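## Task

Lift the jars marked EGTA 2 M and EGTA 6 M from the cart and set both upright on the desk's mat. Every other labelled container stays where it is, and the cart stays upright. It fails if any labelled container reaches the floor, or if the robot falls or ends up leaning.

## Robot and tools

ROBOT. A LinearBot: a base that can drive in any direction, carrying a column about 1.7 m high. A carriage rides up and down the column (lift_m) and holds two identical six-joint arms, each ending in a two-finger gripper. The arm bases sit roughly 0.57 m + lift_m above the floor, and parts of the carriage hang about 0.15 m lower. A hand reaches 0.78 m from its shoulder but only about 0.38 m below its arm base. A hand is about 0.16 m long and 0.1 m wide (0.14 m when open). The wrist camera sticks out 0.11 m to one side of joint 6's axis. Fingertips are about 0.005 m thick in the closing direction and 0.02 m wide. Parked, an arm's joints 1 to 6 are 0, 0.05, 0.05, 1.45, 0, 0, and with both parked the robot is about 0.85 m wide and 0.65 m long. Cameras: carriage_camera is fixed, faces forward and tilts about 20 degrees down. left_wrist_camera and right_wrist_camera look out past the fingertips. All images are 896x504.

FRAMES. Everything is in metres. Base frame: origin on the floor below the base centre, x forward, y left, z up. left_hand and right_hand give, in this frame, the point between each hand's finger pads. quat_wxyz rotates the base axes into the hand axes; the hand's z runs along the fingers and its y is the opening direction. A hand pointing straight up with joints 1, 5, 6 at 0 reads (1, 0, 0, 0). base_odometry is given in the odometry frame, which is the base frame at the scene's start. It counts wheel turns only, so slip shows up as travel; heading is in rad, left positive, -3.142 to 3.142. Expect a degree or two of heading drift after turns or long strafes.

move. The arguments base, joints, speeds and min_time_s form one action; all its motions start together. base holds exactly one key and is a relative offset from where the base last reported itself: translate_m (forward positive, -2 to 2 m), strafe_m (left positive, -2 to 2 m) or rotate_rad (counter-clockwise positive, -6.3 to 6.3 rad). joints is a single object for both arms, keyed by joint name, and every value is an absolute target, not an offset. The keys are lift_m (0 to 1 m, tolerance ±0.004) plus, for each arm, left_/right_ joint1_rad (-2.617 to 3.054, 0 forward, positive turns left), joint2_rad (0 to 3.141; 0 upper arm back and level, 1.57 upright, 3.14 forward and level), joint3_rad (0 to 3.141; 0 folded, 3.14 straight), joint4_rad (-1.57 to 1.57; positive lifts the fingertips), joint5_rad (-1.57 to 1.57; positive swings the fingertips right), joint6_rad (-2.094 to 2.094; roll about the fingers, positive clockwise seen from the forearm) and gripper_m (0 to 0.093, the pad gap). Any key can be left out, but a left-out joint may still be driving toward an older target. speeds caps top speeds for this action only: translate_m and strafe_m 0.02 to 0.5 m/s, rotate_rad 0.05 to 1.57 rad/s, lift_m 0.08 to 0.25 m/s (the maximum is the default). min_time_s (0.1 to 8 s) makes each arm and gripper motion take at least that long, which keeps hand paths straighter. cameras lists which images to return: left out or ["all"] gives all, [] gives none. An action can run at most 15 s, and a drive is cut off after 14 s (time_out). A move with no action just reports. Unknown keys make a call invalid; out-of-range values get it refused, and then the remaining move, wait and finished_scene calls in that reply are skipped.

wait: seconds (0 to 10); the robot holds its last command. zoom_image: camera and region [x0, y0, x1, y1] in pixels, at most 504x504, taken from that camera's most recent image. finished_scene: scene (1 to 3). It cannot be undone, any calls after it go to the next scene, and its result reports success and the next task. The goal must hold without the robot's help.

RESULTS. The move line reads done, or else the worst status. base_status and joint_status use done (for the base: the wheels turned the full amount), off_target (stopped short, may still be pushing), contact_stop and time_out (target dropped, holding in place), not_followed (an arm's targets were withheld by the self-collision check, reported as "joint command not followed") and limit_stop_at_motor_heat. on_its_own lists things the robot did without being told; "held at" there means the target. motor_effort is percent of maximum, positive toward higher joint values, with the peak of the last action in brackets; each reading can be off by a few points plus up to half its size. If lift effort keeps dropping while lowering, the hand or its load is resting on something. Joint torques wrap at ±28 N m for joints 1 to 3. A gripper holding something firmly reads up to 0.005 m narrower than the object and may say off_target; empty and closed it reads 0.000 to 0.002. The squeeze reaches full force from about 0.005 m below the first-touch reading; to release, command well above the reading. Hand readings usually sit higher than the true hand, the more so at long reach, and a hand with 1 kg can sag 7 to 25 cm. Images can lag the state slightly.

CALIBRATION. The camera parameters use OpenCV conventions (K, distortion D, T_world_to_cam from base frame). At the start of scene 1, carriage_camera sits near (0.133, 0.000, 1.296) and the wrist cameras near (0.17, ±0.30, 1.22). Expect small errors, which are larger for the wrist cameras when the arm is stretched out.

AVOID. Tipping: keep the carriage low and the arms tucked while driving, and avoid sudden stops or pushing and pulling on furniture. Two arms stretched forward with about 1.5 kg each can topple the robot, and only the pictures show a lean. Never reverse under a table edge. After a contact_stop, back off about 0.2 m the way you came. Arms have no contact stop: a blocked arm keeps pressing and springs forward once it is free. Do not let the arms strike or press on each other. To clear a withheld pair, first send one arm its current readings with joint 1 turned away from the other arm, then move the other arm. Heat: an arm held out, loaded or pressing warms up even while you think. A MOTOR HOT line appears at 75 °C, and at 100 °C the arm goes limp for 30 to 60 s, so park it to cool. Do not drop or fling jars, slam things, push hard, or let labelled containers touch the floor.

Each tool is called after ">>>" as name([rows], argument=value, ...), one row to a line, values as JSON.

## Session

>>> move()

Scene clock: 0.00 s.
Joint torques (N m): no reading
base_odometry: x=+0.000 y=+0.000 heading=+0.000
base_status: not commanded
joint_positions: lift_m=+0.300 left_joint1_rad=+0.005 left_joint2_rad=+0.063 left_joint3_rad=+0.036 left_joint4_rad=+1.440 left_joint5_rad=-0.025 left_joint6_rad=-0.026 left_gripper_m=+0.09396 right_joint1_rad=+0.007 right_joint2_rad=+0.030 right_joint3_rad=+0.039 right_joint4_rad=+1.440 right_joint5_rad=-0.019 right_joint6_rad=-0.003 right_gripper_m=+0.09396
joint_status: not commanded
motor_effort: lift_m=+40 drive_wheels=+4
left_hand: x=+0.2644 y=+0.3089 z=+1.3072 quat_wxyz=(+0.997, -0.014, +0.079, -0.010) (m; base frame)
right_hand: x=+0.2529 y=-0.3008 z=+1.3087 quat_wxyz=(+0.998, -0.010, +0.061, +0.003) (m; base frame)
pictures: carriage_camera, left_wrist_camera, right_wrist_camera
camera_calibration:
carriage_camera: T_world_to_cam=[[-0.0301167, -0.999264, -0.0237735, 0.0346004], [-0.352417, 0.0328724, -0.935266, 1.25939], [0.935359, -0.0197889, -0.353147, 0.333332], [0, 0, 0, 1]] pos_world=[0.133088, -0.000228057, 1.2964]
left_wrist_camera: T_world_to_cam=[[-0.00638314, -0.999939, 0.00898196, 0.300769], [0.696373, -0.0108911, -0.717597, 0.761213], [0.717651, 0.00167428, 0.696401, -0.978567], [0, 0, 0, 1]] pos_world=[0.174102, 0.31068, 1.22502]
right_wrist_camera: T_world_to_cam=[[0.0705529, -0.997508, 0.00073368, -0.3148], [0.755808, 0.0529776, -0.652647, 0.685796], [0.650982, 0.0466007, 0.757662, -1.01913], [0, 0, 0, 1]] pos_world=[0.167317, -0.302855, 1.21997]

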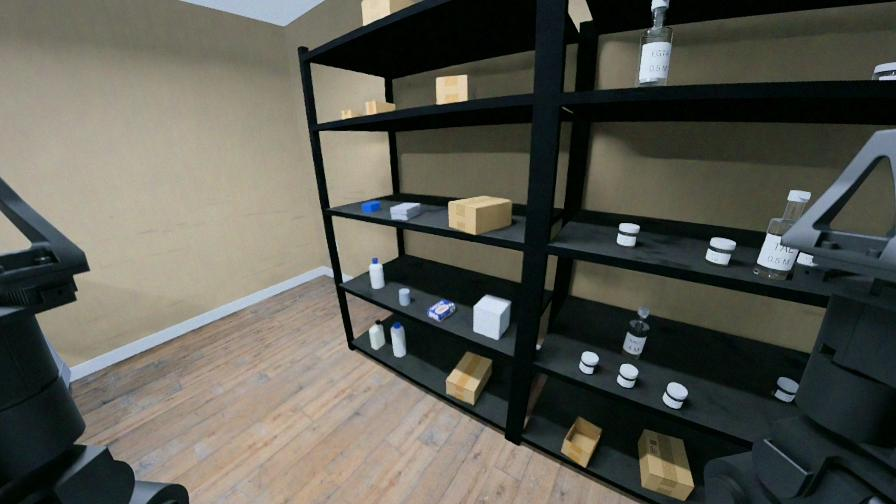

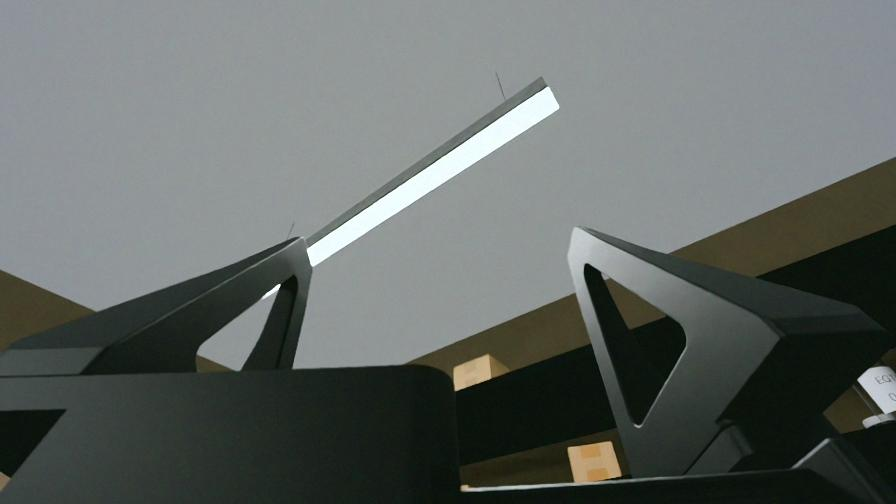

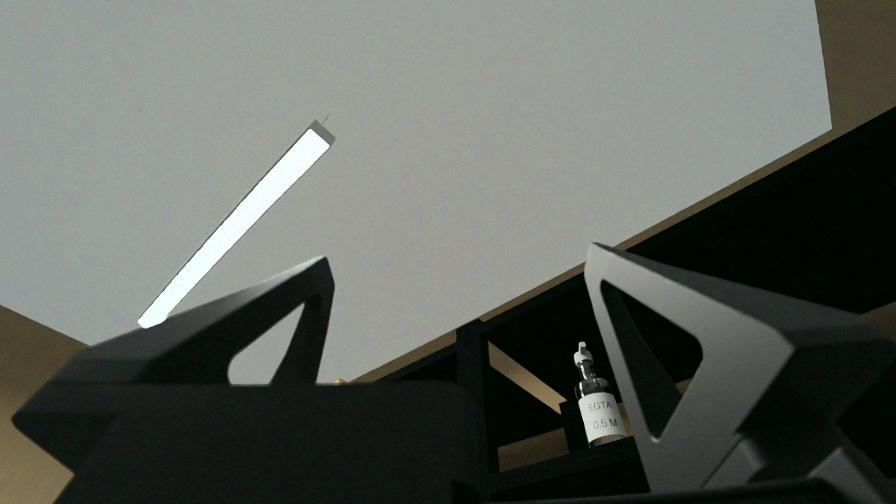

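Same room; park is fine. Turn.

>>> move(base={"rotate_rad": 1.6}, cameras=["carriage_camera"])

Scene clock: 3.33 s.
Joint torques (N m): left_arm=[-0.39 4.21 5.27 -0.25 0.02 -0.04] | right_arm=[0.13 3.36 6.38 -0.21 0.09 0.07]
move: done
base_odometry: x=+0.000 y=+0.000 heading=+1.600
base_status: done
joint_positions: lift_m=+0.300 left_joint1_rad=+0.005 left_joint2_rad=+0.063 left_joint3_rad=+0.036 left_joint4_rad=+1.438 left_joint5_rad=-0.025 left_joint6_rad=-0.026 left_gripper_m=+0.09397 right_joint1_rad=+0.007 right_joint2_rad=+0.030 right_joint3_rad=+0.039 right_joint4_rad=+1.440 right_joint5_rad=-0.019 right_joint6_rad=-0.003 right_gripper_m=+0.09397
joint_status: not commanded
motor_effort: lift_m=+40(40) drive_wheels=+8(21)
left_hand: x=+0.2649 y=+0.3089 z=+1.3071 quat_wxyz=(+0.997, -0.014, +0.080, -0.010) (m; base frame)
right_hand: x=+0.2531 y=-0.3008 z=+1.3087 quat_wxyz=(+0.998, -0.010, +0.061, +0.003) (m; base frame)
pictures: carriage_camera
camera_calibration:
carriage_camera: T_world_to_cam=[[-0.0301167, -0.999264, -0.0237735, 0.0346004], [-0.352417, 0.0328724, -0.935266, 1.25939], [0.935359, -0.0197889, -0.353147, 0.333332], [0, 0, 0, 1]] pos_world=[0.133088, -0.000228057, 1.2964]

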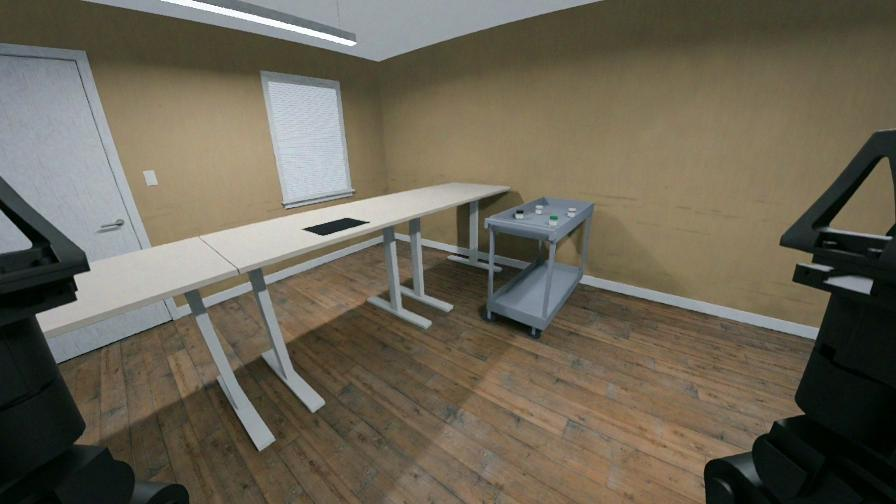

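>>> zoom_image(camera="carriage_camera", region=[470, 180, 610, 260])

Scaled by 3.600.

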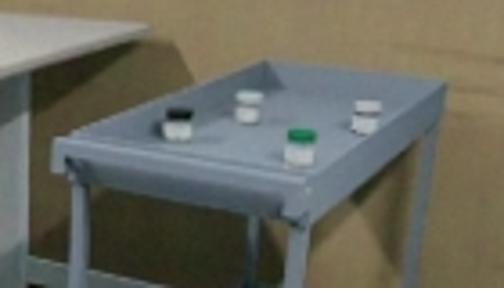

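>>> move(base={"rotate_rad": -0.63}, cameras=[])

>>> move(base={"translate_m": 0.9}, cameras=["carriage_camera"])

>>> zoom_image(camera="carriage_camera", region=[200, 220, 460, 360])

Scene clock: 7.23 s.
Joint torques (N m): left_arm=[-0.42 4.21 5.29 -0.24 0.02 -0.04] | right_arm=[0.23 3.36 6.35 -0.21 0.09 0.06]
move: done
base_odometry: x=+0.000 y=+0.000 heading=+0.971
base_status: done
joint_positions: lift_m=+0.300 left_joint1_rad=+0.005 left_joint2_rad=+0.063 left_joint3_rad=+0.036 left_joint4_rad=+1.438 left_joint5_rad=-0.025 left_joint6_rad=-0.026 left_gripper_m=+0.09397 right_joint1_rad=+0.007 right_joint2_rad=+0.030 right_joint3_rad=+0.039 right_joint4_rad=+1.440 right_joint5_rad=-0.019 right_joint6_rad=-0.003 right_gripper_m=+0.09397
joint_status: not commanded
motor_effort: lift_m=+40(40) drive_wheels=+15(17)
left_hand: x=+0.2649 y=+0.3089 z=+1.3071 quat_wxyz=(+0.997, -0.014, +0.080, -0.010) (m; base frame)
right_hand: x=+0.2531 y=-0.3008 z=+1.3087 quat_wxyz=(+0.998, -0.010, +0.061, +0.003) (m; base frame)
pictures: none
No camera images: "cameras" was empty.

Scene clock: 11.30 s.
Joint torques (N m): left_arm=[-0.4 4.22 5.33 -0.24 0.02 -0.04] | right_arm=[0.23 3.3 6.45 -0.18 0.09 0.07]
move: done
base_odometry: x=+0.509 y=+0.742 heading=+0.970
base_status: done
joint_positions: lift_m=+0.300 left_joint1_rad=+0.005 left_joint2_rad=+0.063 left_joint3_rad=+0.036 left_joint4_rad=+1.437 left_joint5_rad=-0.025 left_joint6_rad=-0.026 left_gripper_m=+0.09397 right_joint1_rad=+0.007 right_joint2_rad=+0.030 right_joint3_rad=+0.039 right_joint4_rad=+1.439 right_joint5_rad=-0.019 right_joint6_rad=-0.003 right_gripper_m=+0.09397
joint_status: not commanded
motor_effort: lift_m=+39(41) drive_wheels=-5(27)
left_hand: x=+0.2650 y=+0.3089 z=+1.3071 quat_wxyz=(+0.997, -0.014, +0.080, -0.010) (m; base frame)
right_hand: x=+0.2533 y=-0.3008 z=+1.3087 quat_wxyz=(+0.998, -0.010, +0.062, +0.003) (m; base frame)
pictures: carriage_camera
camera_calibration:
carriage_camera: T_world_to_cam=[[-0.0301167, -0.999264, -0.0237735, 0.0346004], [-0.352417, 0.0328724, -0.935266, 1.25939], [0.935359, -0.0197889, -0.353147, 0.333332], [0, 0, 0, 1]] pos_world=[0.133088, -0.000228057, 1.2964]

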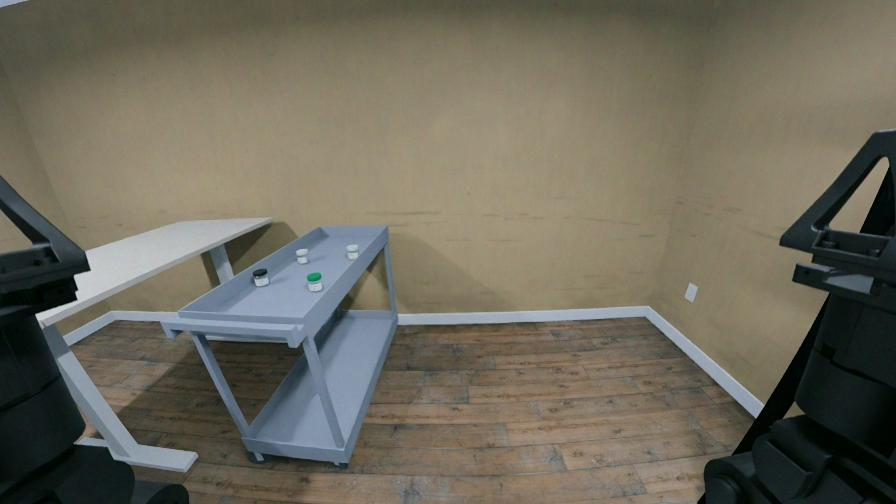

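Scaled by 1.938.

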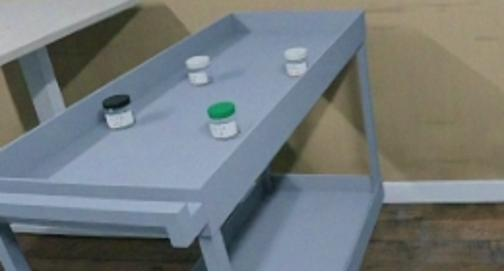

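>>> zoom_image(camera="carriage_camera", region=[245, 260, 335, 300])

>>> zoom_image(camera="carriage_camera", region=[290, 235, 370, 275])

Scaled by 5.600.

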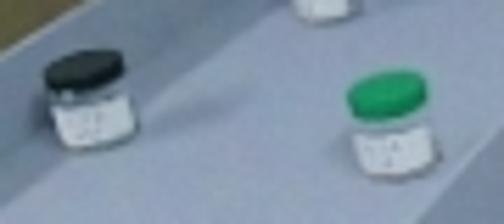

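Scaled by 6.300.

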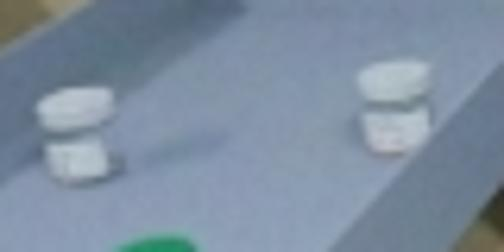

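>>> move(base={"strafe_m": -0.25}, cameras=[])

>>> move(base={"translate_m": 0.3}, joints={"left_joint1_rad":0.75,"left_joint2_rad":1.57,"left_joint3_rad":1.35,"left_joint4_rad":-0.35,"left_joint5_rad":0.6}, min_time_s=2.5, cameras=["carriage_camera","left_wrist_camera"])

Scene clock: 17.93 s.
Joint torques (N m): left_arm=[-0.59 4.21 5.26 -0.24 0.02 -0.04] | right_arm=[0.16 3.36 6.32 -0.21 0.08 0.06]
move: done
base_odometry: x=+0.715 y=+0.601 heading=+0.970
base_status: done
joint_positions: lift_m=+0.300 left_joint1_rad=+0.006 left_joint2_rad=+0.063 left_joint3_rad=+0.036 left_joint4_rad=+1.437 left_joint5_rad=-0.025 left_joint6_rad=-0.026 left_gripper_m=+0.09397 right_joint1_rad=+0.008 right_joint2_rad=+0.030 right_joint3_rad=+0.039 right_joint4_rad=+1.440 right_joint5_rad=-0.019 right_joint6_rad=-0.003 right_gripper_m=+0.09397
joint_status: not commanded
motor_effort: lift_m=+40(41) drive_wheels=+5(17)
left_hand: x=+0.2650 y=+0.3089 z=+1.3071 quat_wxyz=(+0.997, -0.014, +0.080, -0.009) (m; base frame)
right_hand: x=+0.2531 y=-0.3008 z=+1.3087 quat_wxyz=(+0.998, -0.010, +0.061, +0.003) (m; base frame)
pictures: none
No camera images: "cameras" was empty.

Scene clock: 20.83 s.
Joint torques (N m): left_arm=[0.03 -7.8 9.7 1.68 0.25 -0.02] | right_arm=[0.09 3.34 6.37 -0.2 0.09 0.07]
move: done
base_odometry: x=+0.885 y=+0.848 heading=+0.969
base_status: done
joint_positions: lift_m=+0.300 left_joint1_rad=+0.745 left_joint2_rad=+1.562 left_joint3_rad=+1.312 left_joint4_rad=-0.345 left_joint5_rad=+0.587 left_joint6_rad=-0.026 left_gripper_m=+0.09398 right_joint1_rad=+0.008 right_joint2_rad=+0.030 right_joint3_rad=+0.039 right_joint4_rad=+1.439 right_joint5_rad=-0.019 right_joint6_rad=-0.003 right_gripper_m=+0.09397
joint_status: all done
motor_effort: lift_m=+39(41) drive_wheels=-3(16)
left_hand: x=+0.6176 y=+0.5393 z=+1.1343 quat_wxyz=(+0.510, -0.192, +0.835, -0.081) (m; base frame)
right_hand: x=+0.2533 y=-0.3008 z=+1.3087 quat_wxyz=(+0.998, -0.010, +0.062, +0.003) (m; base frame)
pictures: carriage_camera, left_wrist_camera
camera_calibration:
carriage_camera: T_world_to_cam=[[-0.0301167, -0.999264, -0.0237735, 0.0346004], [-0.352417, 0.0328724, -0.935266, 1.25939], [0.935359, -0.0197889, -0.353147, 0.333332], [0, 0, 0, 1]] pos_world=[0.133088, -0.000228057, 1.2964]
left_wrist_camera: T_world_to_cam=[[0.216826, -0.918907, 0.329541, -0.0102371], [-0.858452, -0.340208, -0.38382, 1.15294], [0.464807, -0.199673, -0.862604, 0.921098], [0, 0, 0, 1]] pos_world=[0.563835, 0.566752, 1.24044]

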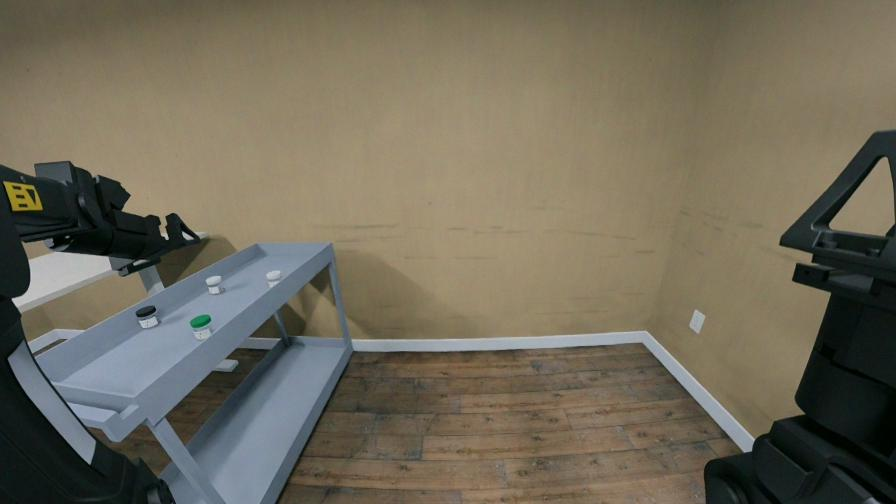

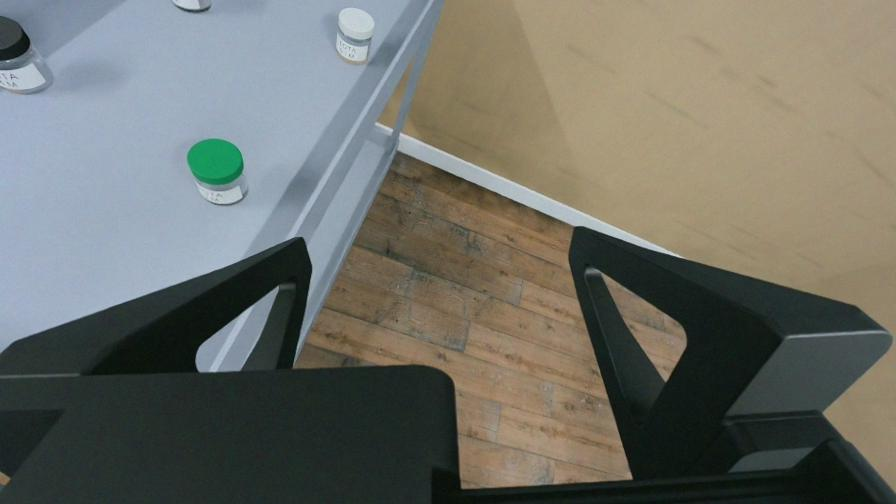

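Yaw left and up a bit.

>>> move(joints={"left_joint5_rad":0.1,"left_joint4_rad":0.1}, cameras=["left_wrist_camera"])

>>> zoom_image(camera="left_wrist_camera", region=[100, 0, 600, 260])

Scene clock: 22.50 s.
Joint torques (N m): left_arm=[0.01 -7.91 9.91 2.09 -0.11 -0.04] | right_arm=[0.16 3.36 6.35 -0.2 0.09 0.07]
move: done
base_odometry: x=+0.885 y=+0.848 heading=+0.969
base_status: not commanded
joint_positions: lift_m=+0.300 left_joint1_rad=+0.745 left_joint2_rad=+1.562 left_joint3_rad=+1.312 left_joint4_rad=+0.079 left_joint5_rad=+0.113 left_joint6_rad=-0.026 left_gripper_m=+0.09398 right_joint1_rad=+0.008 right_joint2_rad=+0.030 right_joint3_rad=+0.039 right_joint4_rad=+1.439 right_joint5_rad=-0.019 right_joint6_rad=-0.003 right_gripper_m=+0.09397
joint_status: all done
motor_effort: lift_m=+39(41) drive_wheels=-3(3)
left_hand: x=+0.6113 y=+0.6367 z=+1.2144 quat_wxyz=(+0.617, -0.254, +0.721, +0.186) (m; base frame)
right_hand: x=+0.2533 y=-0.3008 z=+1.3087 quat_wxyz=(+0.998, -0.010, +0.062, +0.003) (m; base frame)
pictures: left_wrist_camera
camera_calibration:
left_wrist_camera: T_world_to_cam=[[0.578998, -0.814576, 0.0350269, 0.124127], [-0.57718, -0.439843, -0.688042, 1.47237], [0.575869, 0.378158, -0.724825, 0.409432], [0, 0, 0, 1]] pos_world=[0.542173, 0.593892, 1.30547]

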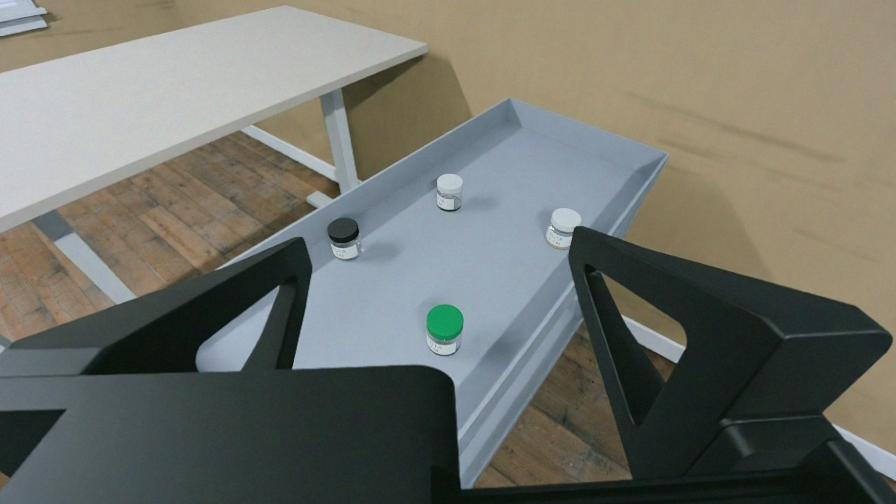

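Scaled by 1.008.

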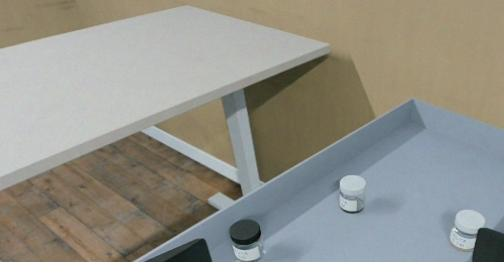

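>>> zoom_image(camera="left_wrist_camera", region=[320, 210, 370, 270])

>>> zoom_image(camera="left_wrist_camera", region=[420, 300, 470, 360])

>>> zoom_image(camera="left_wrist_camera", region=[430, 170, 480, 220])

>>> zoom_image(camera="left_wrist_camera", region=[540, 200, 590, 250])

Scaled by 8.400.

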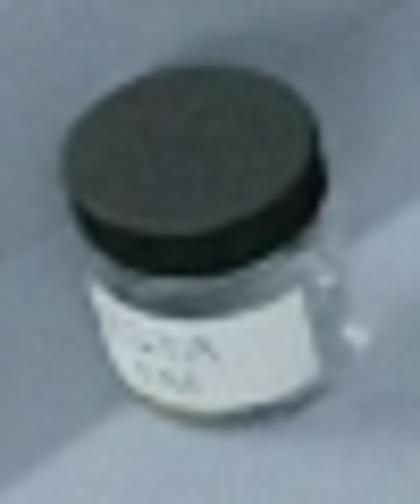

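Scaled by 8.400.

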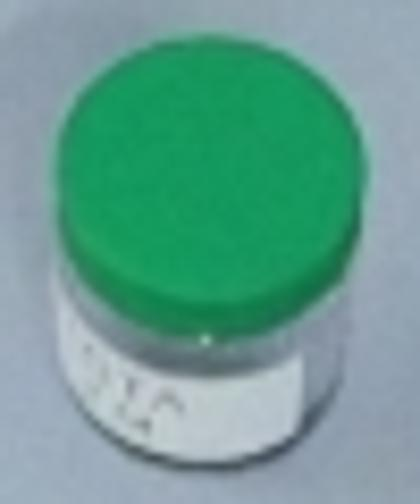

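Scaled by 10.080.

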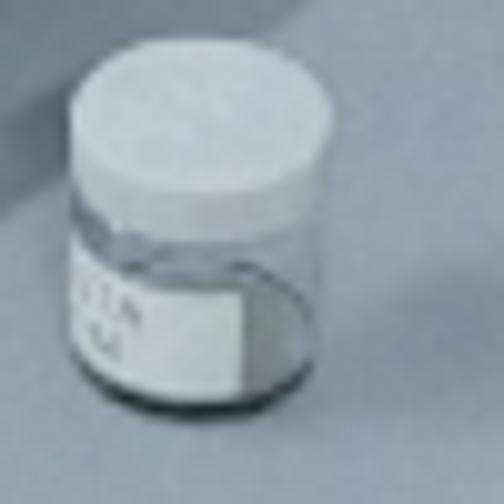

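Scaled by 10.080.

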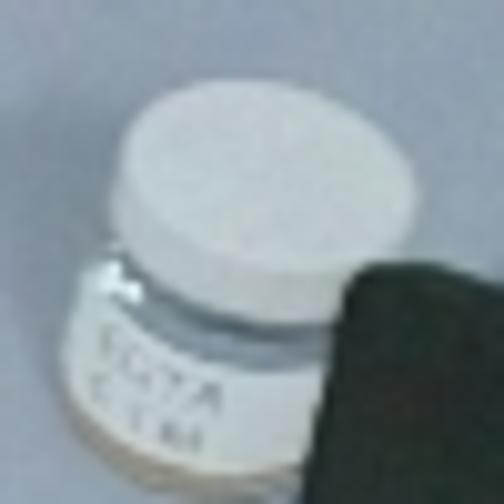

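>>> move(base={"translate_m":0.25}, joints={"left_joint1_rad":1.3,"left_joint5_rad":0.8,"left_joint4_rad":-0.4,"left_joint3_rad":1.35}, min_time_s=2, cameras=["left_wrist_camera"])

Scene clock: 26.37 s.
Joint torques (N m): left_arm=[0.34 -7.91 9.58 1.52 0.32 -0.01] | right_arm=[0.16 3.32 6.35 -0.19 0.09 0.06]
move: done
base_odometry: x=+1.027 y=+1.054 heading=+0.969
base_status: done
joint_positions: lift_m=+0.300 left_joint1_rad=+1.293 left_joint2_rad=+1.565 left_joint3_rad=+1.312 left_joint4_rad=-0.395 left_joint5_rad=+0.785 left_joint6_rad=-0.026 left_gripper_m=+0.09398 right_joint1_rad=+0.008 right_joint2_rad=+0.030 right_joint3_rad=+0.039 right_joint4_rad=+1.438 right_joint5_rad=-0.019 right_joint6_rad=-0.003 right_gripper_m=+0.09397
joint_status: all done
motor_effort: lift_m=+39(41) drive_wheels=-3(17)
left_hand: x=+0.4563 y=+0.6813 z=+1.1373 quat_wxyz=(+0.534, -0.372, +0.758, -0.033) (m; base frame)
right_hand: x=+0.2534 y=-0.3008 z=+1.3087 quat_wxyz=(+0.998, -0.010, +0.062, +0.003) (m; base frame)
pictures: left_wrist_camera
camera_calibration:
left_wrist_camera: T_world_to_cam=[[0.512596, -0.73457, 0.444581, -0.237154], [-0.632316, -0.673235, -0.383316, 1.18708], [0.58088, -0.0846294, -0.809578, 0.835424], [0, 0, 0, 1]] pos_world=[0.386892, 0.695676, 1.2368]

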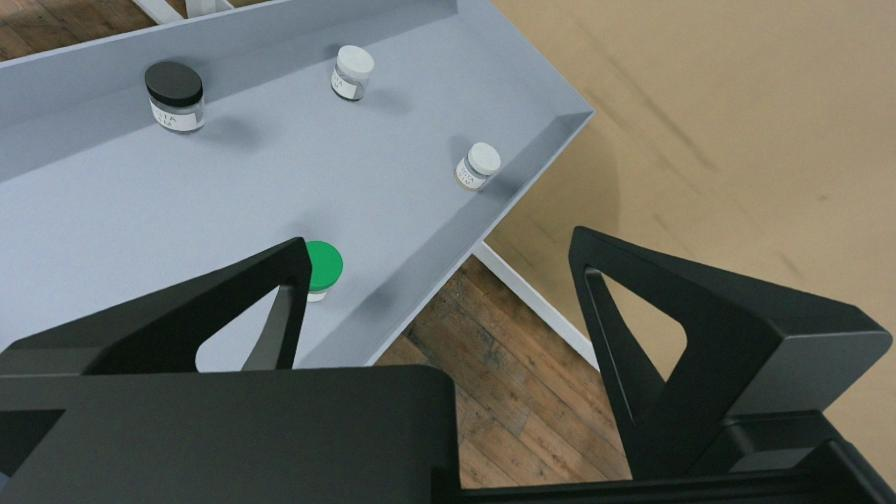

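>>> zoom_image(camera="left_wrist_camera", region=[140, 50, 210, 140])

>>> zoom_image(camera="left_wrist_camera", region=[450, 140, 510, 200])

>>> move(base={"translate_m":-0.12}, joints={"left_joint1_rad":1.6,"left_joint5_rad":0.9,"left_joint4_rad":-0.1}, cameras=["left_wrist_camera"])

Scaled by 5.600.

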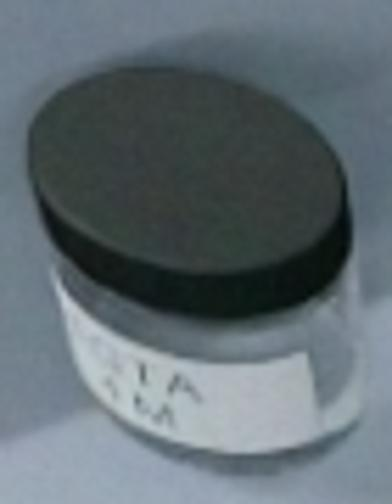

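Scaled by 8.400.

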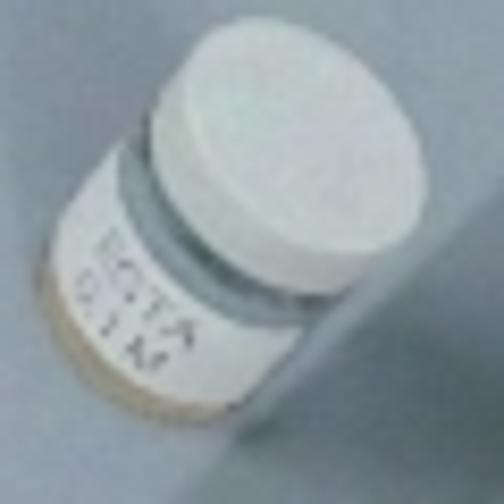

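Scene clock: 28.90 s.
Joint torques (N m): left_arm=[-0.51 -7.94 9.7 1.84 0.28 -0.02] | right_arm=[0.18 3.37 6.35 -0.2 0.09 0.06]
move: done
base_odometry: x=+0.959 y=+0.955 heading=+0.969
base_status: done
joint_positions: lift_m=+0.300 left_joint1_rad=+1.600 left_joint2_rad=+1.565 left_joint3_rad=+1.312 left_joint4_rad=-0.119 left_joint5_rad=+0.887 left_joint6_rad=-0.026 left_gripper_m=+0.09398 right_joint1_rad=+0.008 right_joint2_rad=+0.030 right_joint3_rad=+0.039 right_joint4_rad=+1.439 right_joint5_rad=-0.019 right_joint6_rad=-0.003 right_gripper_m=+0.09397
joint_status: all done
motor_effort: lift_m=+40(41) drive_wheels=-2(15)
left_hand: x=+0.3429 y=+0.7488 z=+1.1891 quat_wxyz=(+0.611, -0.375, +0.688, +0.111) (m; base frame)
right_hand: x=+0.2532 y=-0.3008 z=+1.3087 quat_wxyz=(+0.998, -0.010, +0.061, +0.003) (m; base frame)
pictures: left_wrist_camera
camera_calibration:
left_wrist_camera: T_world_to_cam=[[0.63814, -0.710113, 0.297516, -0.0389859], [-0.445661, -0.655795, -0.60936, 1.37243], [0.627824, 0.256266, -0.734959, 0.588822], [0, 0, 0, 1]] pos_world=[0.26684, 0.721454, 1.28066]

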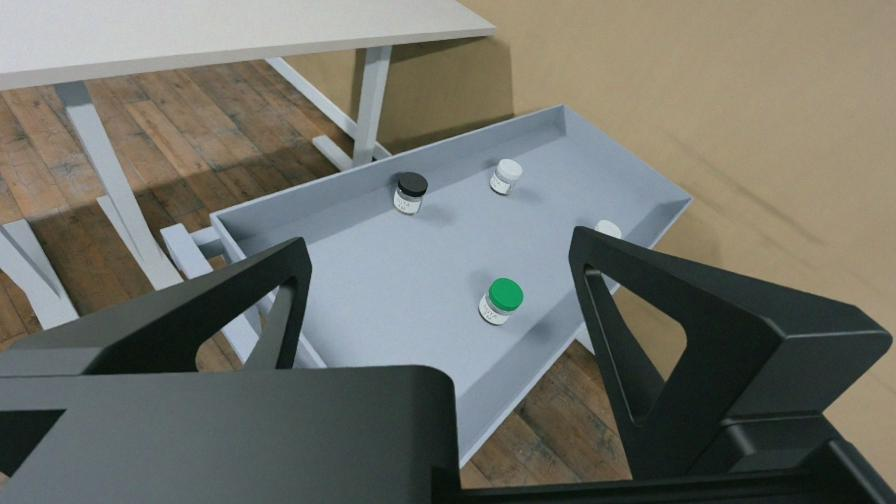

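>>> zoom_image(camera="left_wrist_camera", region=[470, 270, 530, 330])

>>> zoom_image(camera="left_wrist_camera", region=[385, 165, 435, 220])

>>> zoom_image(camera="left_wrist_camera", region=[480, 150, 530, 200])

Scaled by 8.400.

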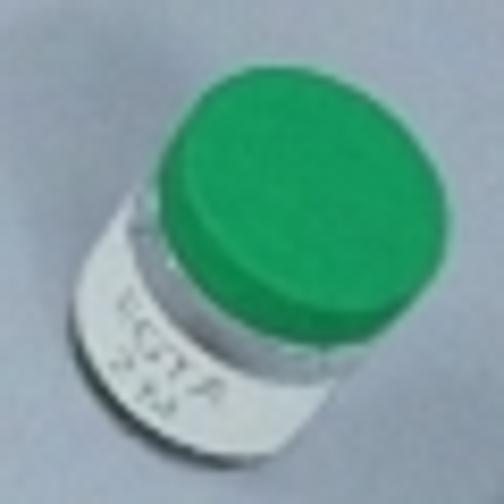

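Scaled by 9.164.

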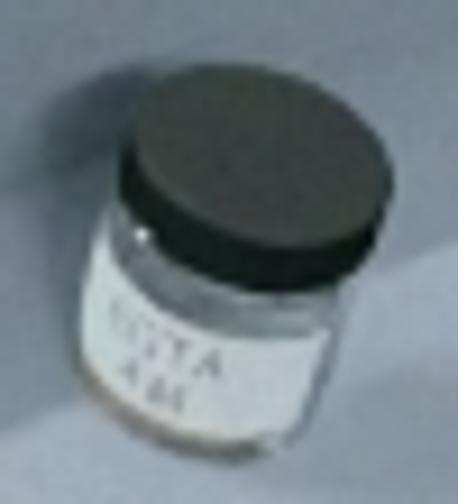

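Scaled by 10.080.

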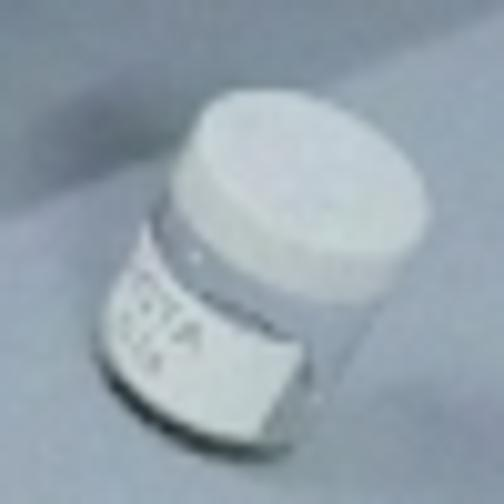

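>>> move(joints={"left_joint1_rad":0,"left_joint2_rad":0.05,"left_joint3_rad":0.05,"left_joint4_rad":1.45,"left_joint5_rad":0,"left_joint6_rad":0}, min_time_s=2.5, cameras=[])

>>> move(base={"translate_m":0.75}, joints={"lift_m":0.4}, cameras=[])

>>> move(base={"rotate_rad":1.48}, cameras=["carriage_camera"])

Scene clock: 34.57 s.
Joint torques (N m): left_arm=[-1.02 3.38 3.93 -0.16 -0.11 0.11] | right_arm=[0.14 3.34 6.37 -0.2 0.1 0.07]
move: done
base_odometry: x=+0.959 y=+0.955 heading=+0.969
base_status: not commanded
joint_positions: lift_m=+0.300 left_joint1_rad=+0.007 left_joint2_rad=+0.057 left_joint3_rad=+0.061 left_joint4_rad=+1.438 left_joint5_rad=+0.013 left_joint6_rad=-0.016 left_gripper_m=+0.09398 right_joint1_rad=+0.008 right_joint2_rad=+0.030 right_joint3_rad=+0.039 right_joint4_rad=+1.439 right_joint5_rad=-0.019 right_joint6_rad=-0.003 right_gripper_m=+0.09397
joint_status: all done
motor_effort: lift_m=+40(41) drive_wheels=-2(2)
left_hand: x=+0.2551 y=+0.3023 z=+1.3145 quat_wxyz=(+0.998, +0.006, +0.064, -0.005) (m; base frame)
right_hand: x=+0.2532 y=-0.3008 z=+1.3087 quat_wxyz=(+0.998, -0.010, +0.061, +0.003) (m; base frame)
pictures: none
No camera images: "cameras" was empty.

Scene clock: 38.30 s.
Joint torques (N m): left_arm=[-1.02 4 4.37 -0.28 -0.11 0.1] | right_arm=[0.13 3.33 6.26 -0.18 0.1 0.07]
move: done
base_odometry: x=+1.384 y=+1.573 heading=+0.968
base_status: done
joint_positions: lift_m=+0.400 left_joint1_rad=+0.007 left_joint2_rad=+0.052 left_joint3_rad=+0.057 left_joint4_rad=+1.446 left_joint5_rad=+0.011 left_joint6_rad=-0.015 left_gripper_m=+0.09398 right_joint1_rad=+0.008 right_joint2_rad=+0.030 right_joint3_rad=+0.039 right_joint4_rad=+1.438 right_joint5_rad=-0.019 right_joint6_rad=-0.003 right_gripper_m=+0.09397
joint_status: all done
motor_effort: lift_m=+42(51) drive_wheels=-2(22)
left_hand: x=+0.2529 y=+0.3027 z=+1.4134 quat_wxyz=(+0.998, +0.005, +0.060, -0.005) (m; base frame)
right_hand: x=+0.2534 y=-0.3008 z=+1.4085 quat_wxyz=(+0.998, -0.010, +0.062, +0.003) (m; base frame)
pictures: none
No camera images: "cameras" was empty.

Scene clock: 41.33 s.
Joint torques (N m): left_arm=[-0.98 3.9 4.22 -0.28 -0.08 0.1] | right_arm=[0.14 3.34 6.35 -0.2 0.09 0.07]
move: done
base_odometry: x=+1.384 y=+1.573 heading=+2.448
base_status: done
joint_positions: lift_m=+0.400 left_joint1_rad=+0.006 left_joint2_rad=+0.052 left_joint3_rad=+0.057 left_joint4_rad=+1.447 left_joint5_rad=+0.009 left_joint6_rad=-0.015 left_gripper_m=+0.09398 right_joint1_rad=+0.008 right_joint2_rad=+0.030 right_joint3_rad=+0.039 right_joint4_rad=+1.438 right_joint5_rad=-0.019 right_joint6_rad=-0.003 right_gripper_m=+0.09398
joint_status: not commanded
motor_effort: lift_m=+43(43) drive_wheels=+8(18)
left_hand: x=+0.2528 y=+0.3031 z=+1.4134 quat_wxyz=(+0.998, +0.004, +0.060, -0.005) (m; base frame)
right_hand: x=+0.2534 y=-0.3008 z=+1.4085 quat_wxyz=(+0.998, -0.010, +0.062, +0.003) (m; base frame)
pictures: carriage_camera
camera_calibration:
carriage_camera: T_world_to_cam=[[-0.0301167, -0.999264, -0.0237735, 0.0369729], [-0.352417, 0.0328724, -0.935266, 1.35273], [0.935359, -0.0197889, -0.353147, 0.368576], [0, 0, 0, 1]] pos_world=[0.133088, -0.000228057, 1.3962]

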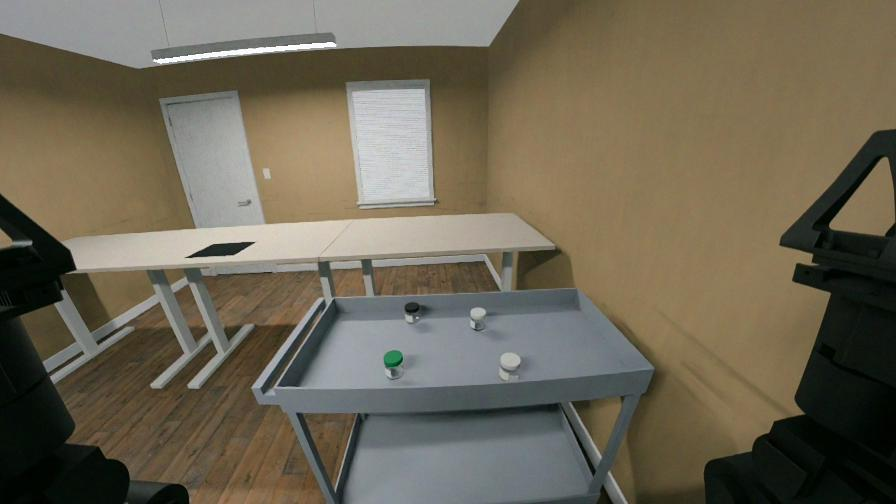

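>>> move(base={"translate_m":0.22}, joints={"lift_m":0.36,"left_joint1_rad":0.15,"left_joint2_rad":1.6,"left_joint3_rad":1.25,"left_joint4_rad":-0.25,"left_joint5_rad":0.6}, min_time_s=2.5, cameras=["carriage_camera","left_wrist_camera"])

Scene clock: 46.23 s.
Joint torques (N m): left_arm=[0.17 -7.94 9.66 1.58 0.33 0.11] | right_arm=[0.14 3.36 6.32 -0.2 0.1 0.07]
move: done
base_odometry: x=+1.215 y=+1.714 heading=+2.449
base_status: done
joint_positions: lift_m=+0.360 left_joint1_rad=+0.143 left_joint2_rad=+1.593 left_joint3_rad=+1.213 left_joint4_rad=-0.245 left_joint5_rad=+0.586 left_joint6_rad=-0.014 left_gripper_m=+0.09398 right_joint1_rad=+0.008 right_joint2_rad=+0.030 right_joint3_rad=+0.039 right_joint4_rad=+1.439 right_joint5_rad=-0.019 right_joint6_rad=-0.003 right_gripper_m=+0.09398
joint_status: all done
motor_effort: lift_m=+37(37) drive_wheels=-5(24)
left_hand: x=+0.6831 y=+0.2748 z=+1.1563 quat_wxyz=(+0.452, +0.064, +0.860, -0.229) (m; base frame)
right_hand: x=+0.2531 y=-0.3008 z=+1.3690 quat_wxyz=(+0.998, -0.010, +0.061, +0.003) (m; base frame)
pictures: carriage_camera, left_wrist_camera
camera_calibration:
carriage_camera: T_world_to_cam=[[-0.0301167, -0.999264, -0.0237735, 0.0360328], [-0.352417, 0.0328724, -0.935266, 1.31575], [0.935359, -0.0197889, -0.353147, 0.354611], [0, 0, 0, 1]] pos_world=[0.133088, -0.000228057, 1.35666]
left_wrist_camera: T_world_to_cam=[[-0.338078, -0.880119, 0.333307, 0.089276], [-0.9082, 0.212256, -0.360722, 0.983124], [0.246732, -0.424662, -0.871083, 1.07742], [0, 0, 0, 1]] pos_world=[0.657222, 0.327437, 1.2634]

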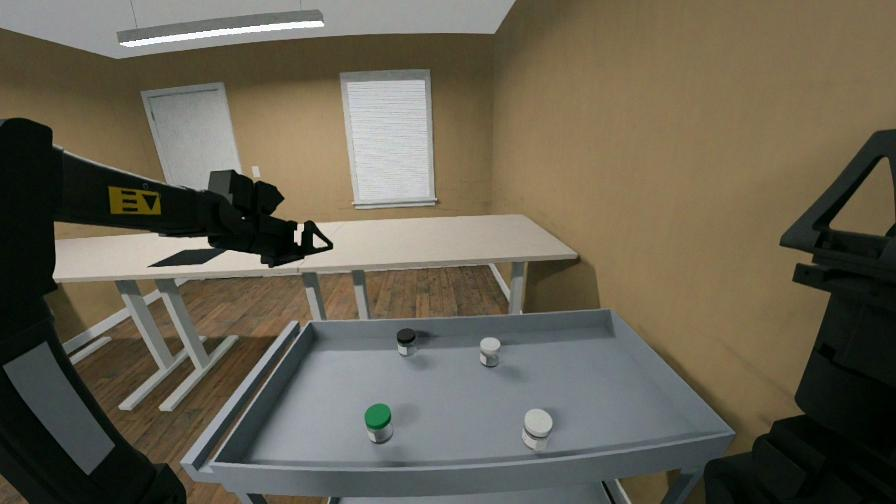

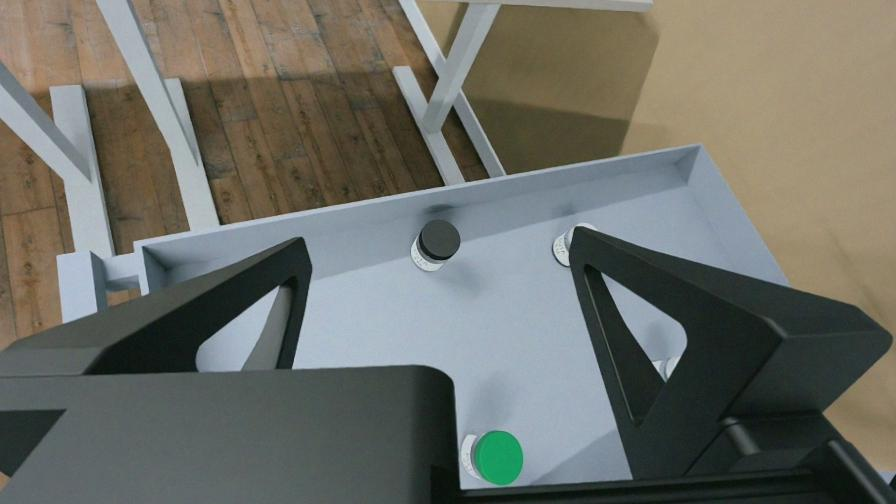

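>>> move(joints={"lift_m":0.3,"left_joint1_rad":0.45,"left_joint4_rad":0,"left_joint5_rad":1.15}, min_time_s=1.5, cameras=["left_wrist_camera"])

Scene clock: 48.50 s.
Joint torques (N m): left_arm=[0.12 -8.77 8.51 1.72 0.34 0.11] | right_arm=[0.14 3.36 6.34 -0.2 0.09 0.06]
move: done
base_odometry: x=+1.215 y=+1.714 heading=+2.449
base_status: not commanded
joint_positions: lift_m=+0.300 left_joint1_rad=+0.444 left_joint2_rad=+1.601 left_joint3_rad=+1.225 left_joint4_rad=-0.019 left_joint5_rad=+1.136 left_joint6_rad=-0.014 left_gripper_m=+0.09398 right_joint1_rad=+0.008 right_joint2_rad=+0.030 right_joint3_rad=+0.039 right_joint4_rad=+1.439 right_joint5_rad=-0.019 right_joint6_rad=-0.003 right_gripper_m=+0.09398
joint_status: all done
motor_effort: lift_m=+36(37) drive_wheels=-5(9)
left_hand: x=+0.6625 y=+0.3410 z=+1.1681 quat_wxyz=(+0.552, +0.131, +0.751, -0.338) (m; base frame)
right_hand: x=+0.2531 y=-0.3008 z=+1.3091 quat_wxyz=(+0.998, -0.010, +0.061, +0.003) (m; base frame)
pictures: left_wrist_camera
camera_calibration:
left_wrist_camera: T_world_to_cam=[[-0.587765, -0.728031, 0.352849, 0.227444], [-0.71616, 0.265312, -0.645542, 1.14197], [0.37636, -0.632123, -0.677328, 0.879474], [0, 0, 0, 1]] pos_world=[0.62052, 0.418543, 1.25263]

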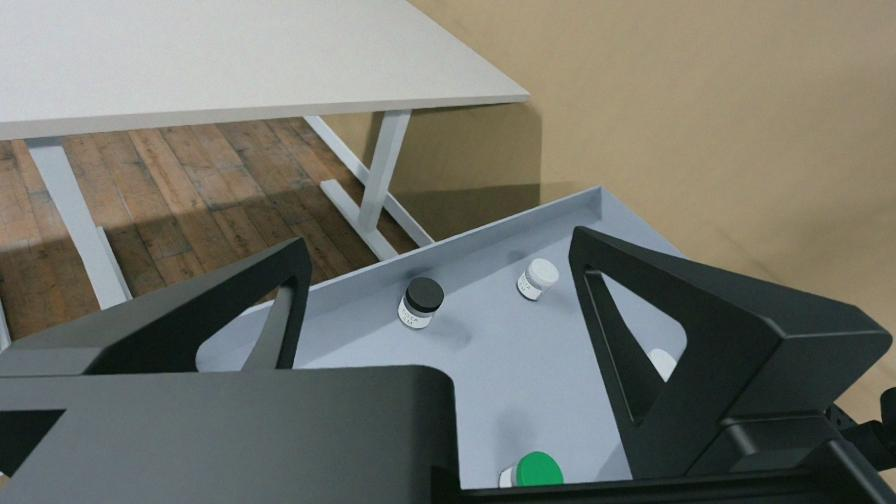

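>>> zoom_image(camera="left_wrist_camera", region=[390, 265, 455, 335])

>>> zoom_image(camera="left_wrist_camera", region=[510, 250, 565, 305])

Scaled by 7.200.

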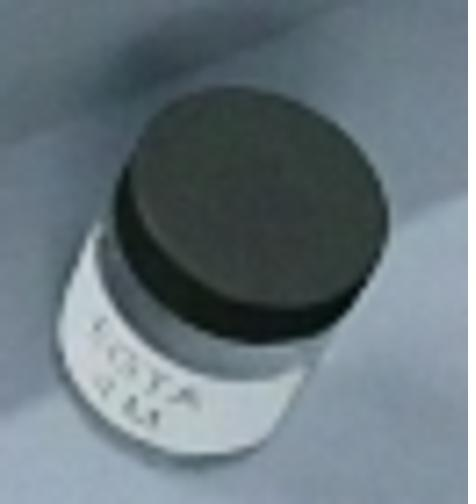

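Scaled by 9.164.

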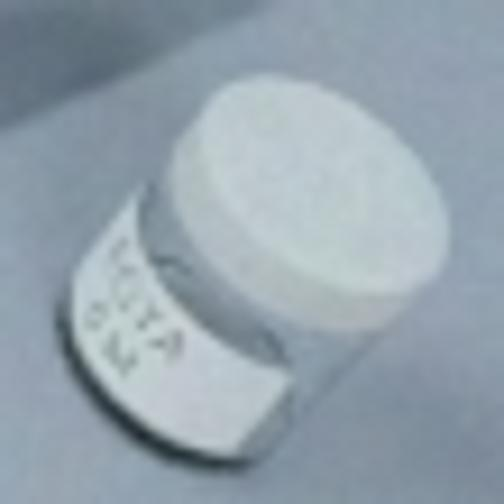

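>>> move(joints={"lift_m":0.45,"left_joint1_rad":-0.462,"left_joint2_rad":2.232,"left_joint3_rad":1.165,"left_joint4_rad":-0.5,"left_joint5_rad":0,"right_joint1_rad":0.352,"right_joint2_rad":2.58,"right_joint3_rad":1.8,"right_joint4_rad":-0.402,"right_joint5_rad":0,"right_joint6_rad":0}, min_time_s=3.5)

Scene clock: 55.73 s.
Joint torques (N m): left_arm=[-1.02 -10.65 3.33 0.31 -0.12 0.09] | right_arm=[0.75 -11.89 8.39 1.32 0.21 0.1]
move: done
base_odometry: x=+1.215 y=+1.714 heading=+2.449
base_status: not commanded
joint_positions: lift_m=+0.450 left_joint1_rad=-0.456 left_joint2_rad=+2.222 left_joint3_rad=+1.175 left_joint4_rad=-0.490 left_joint5_rad=+0.013 left_joint6_rad=-0.014 left_gripper_m=+0.09398 right_joint1_rad=+0.346 right_joint2_rad=+2.566 right_joint3_rad=+1.778 right_joint4_rad=-0.389 right_joint5_rad=-0.016 right_joint6_rad=-0.003 right_gripper_m=+0.09398
joint_status: all done
motor_effort: lift_m=+42(52) drive_wheels=+9(9)
left_hand: x=+0.5473 y=+0.1426 z=+0.9266 quat_wxyz=(+0.015, +0.219, +0.976, -0.010) (m; base frame)
right_hand: x=+0.7399 y=-0.1147 z=+0.9296 quat_wxyz=(+0.191, -0.172, +0.965, +0.041) (m; base frame)
pictures: carriage_camera, left_wrist_camera, right_wrist_camera
camera_calibration:
carriage_camera: T_world_to_cam=[[-0.0301167, -0.999264, -0.0237735, 0.0381619], [-0.352417, 0.0328724, -0.935266, 1.39951], [0.935359, -0.0197889, -0.353147, 0.386237], [0, 0, 0, 1]] pos_world=[0.133088, -0.000228057, 1.44622]
left_wrist_camera: T_world_to_cam=[[-0.440444, -0.897241, 0.0311149, 0.342077], [-0.729013, 0.377661, 0.570888, -0.179896], [-0.523974, 0.228761, -0.820438, 1.1364], [0, 0, 0, 1]] pos_world=[0.614966, 0.1149, 1.02441]
right_wrist_camera: T_world_to_cam=[[0.286183, -0.957757, -0.0282799, -0.291244], [-0.938178, -0.286087, 0.194875, 0.487071], [-0.194733, -0.0292385, -0.98042, 1.17514], [0, 0, 0, 1]] pos_world=[0.769148, -0.105238, 1.04898]

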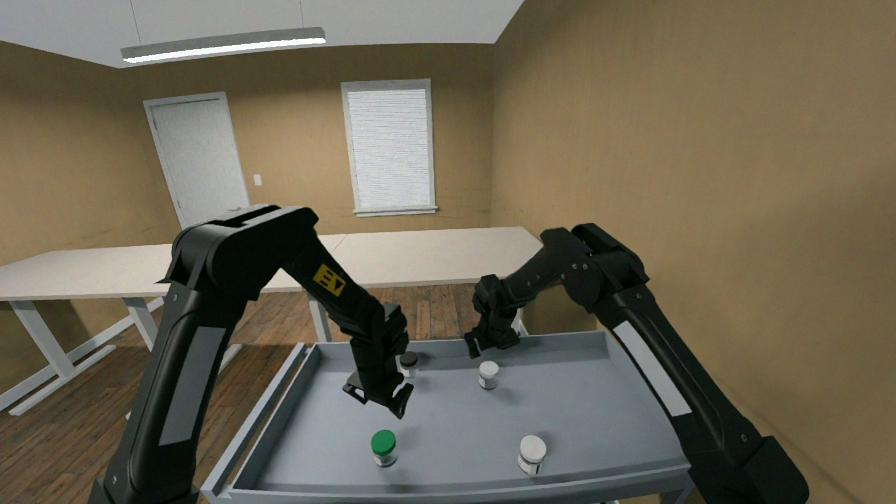

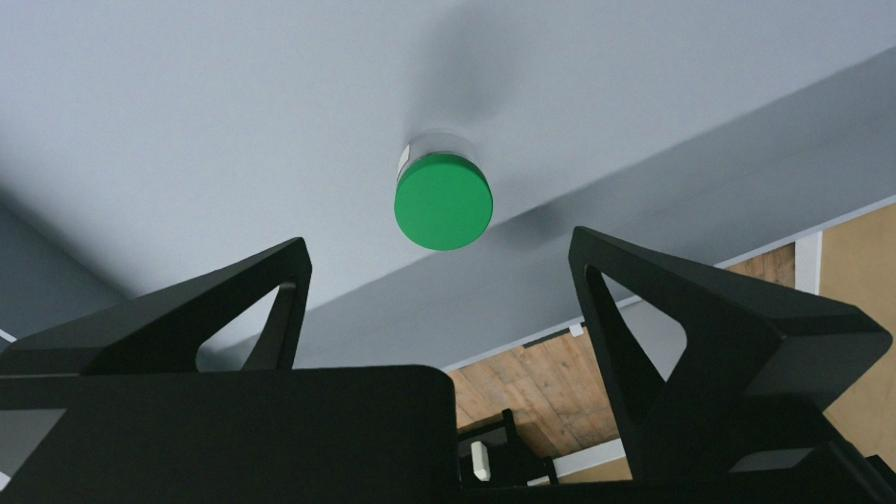

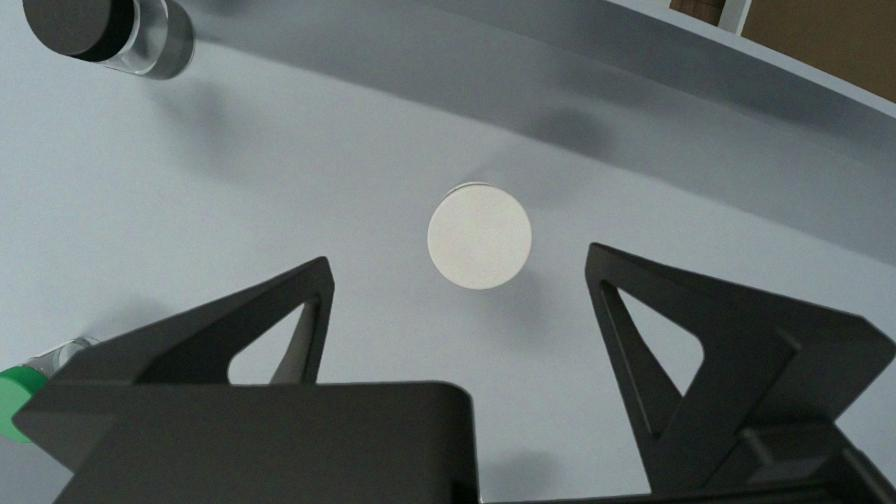

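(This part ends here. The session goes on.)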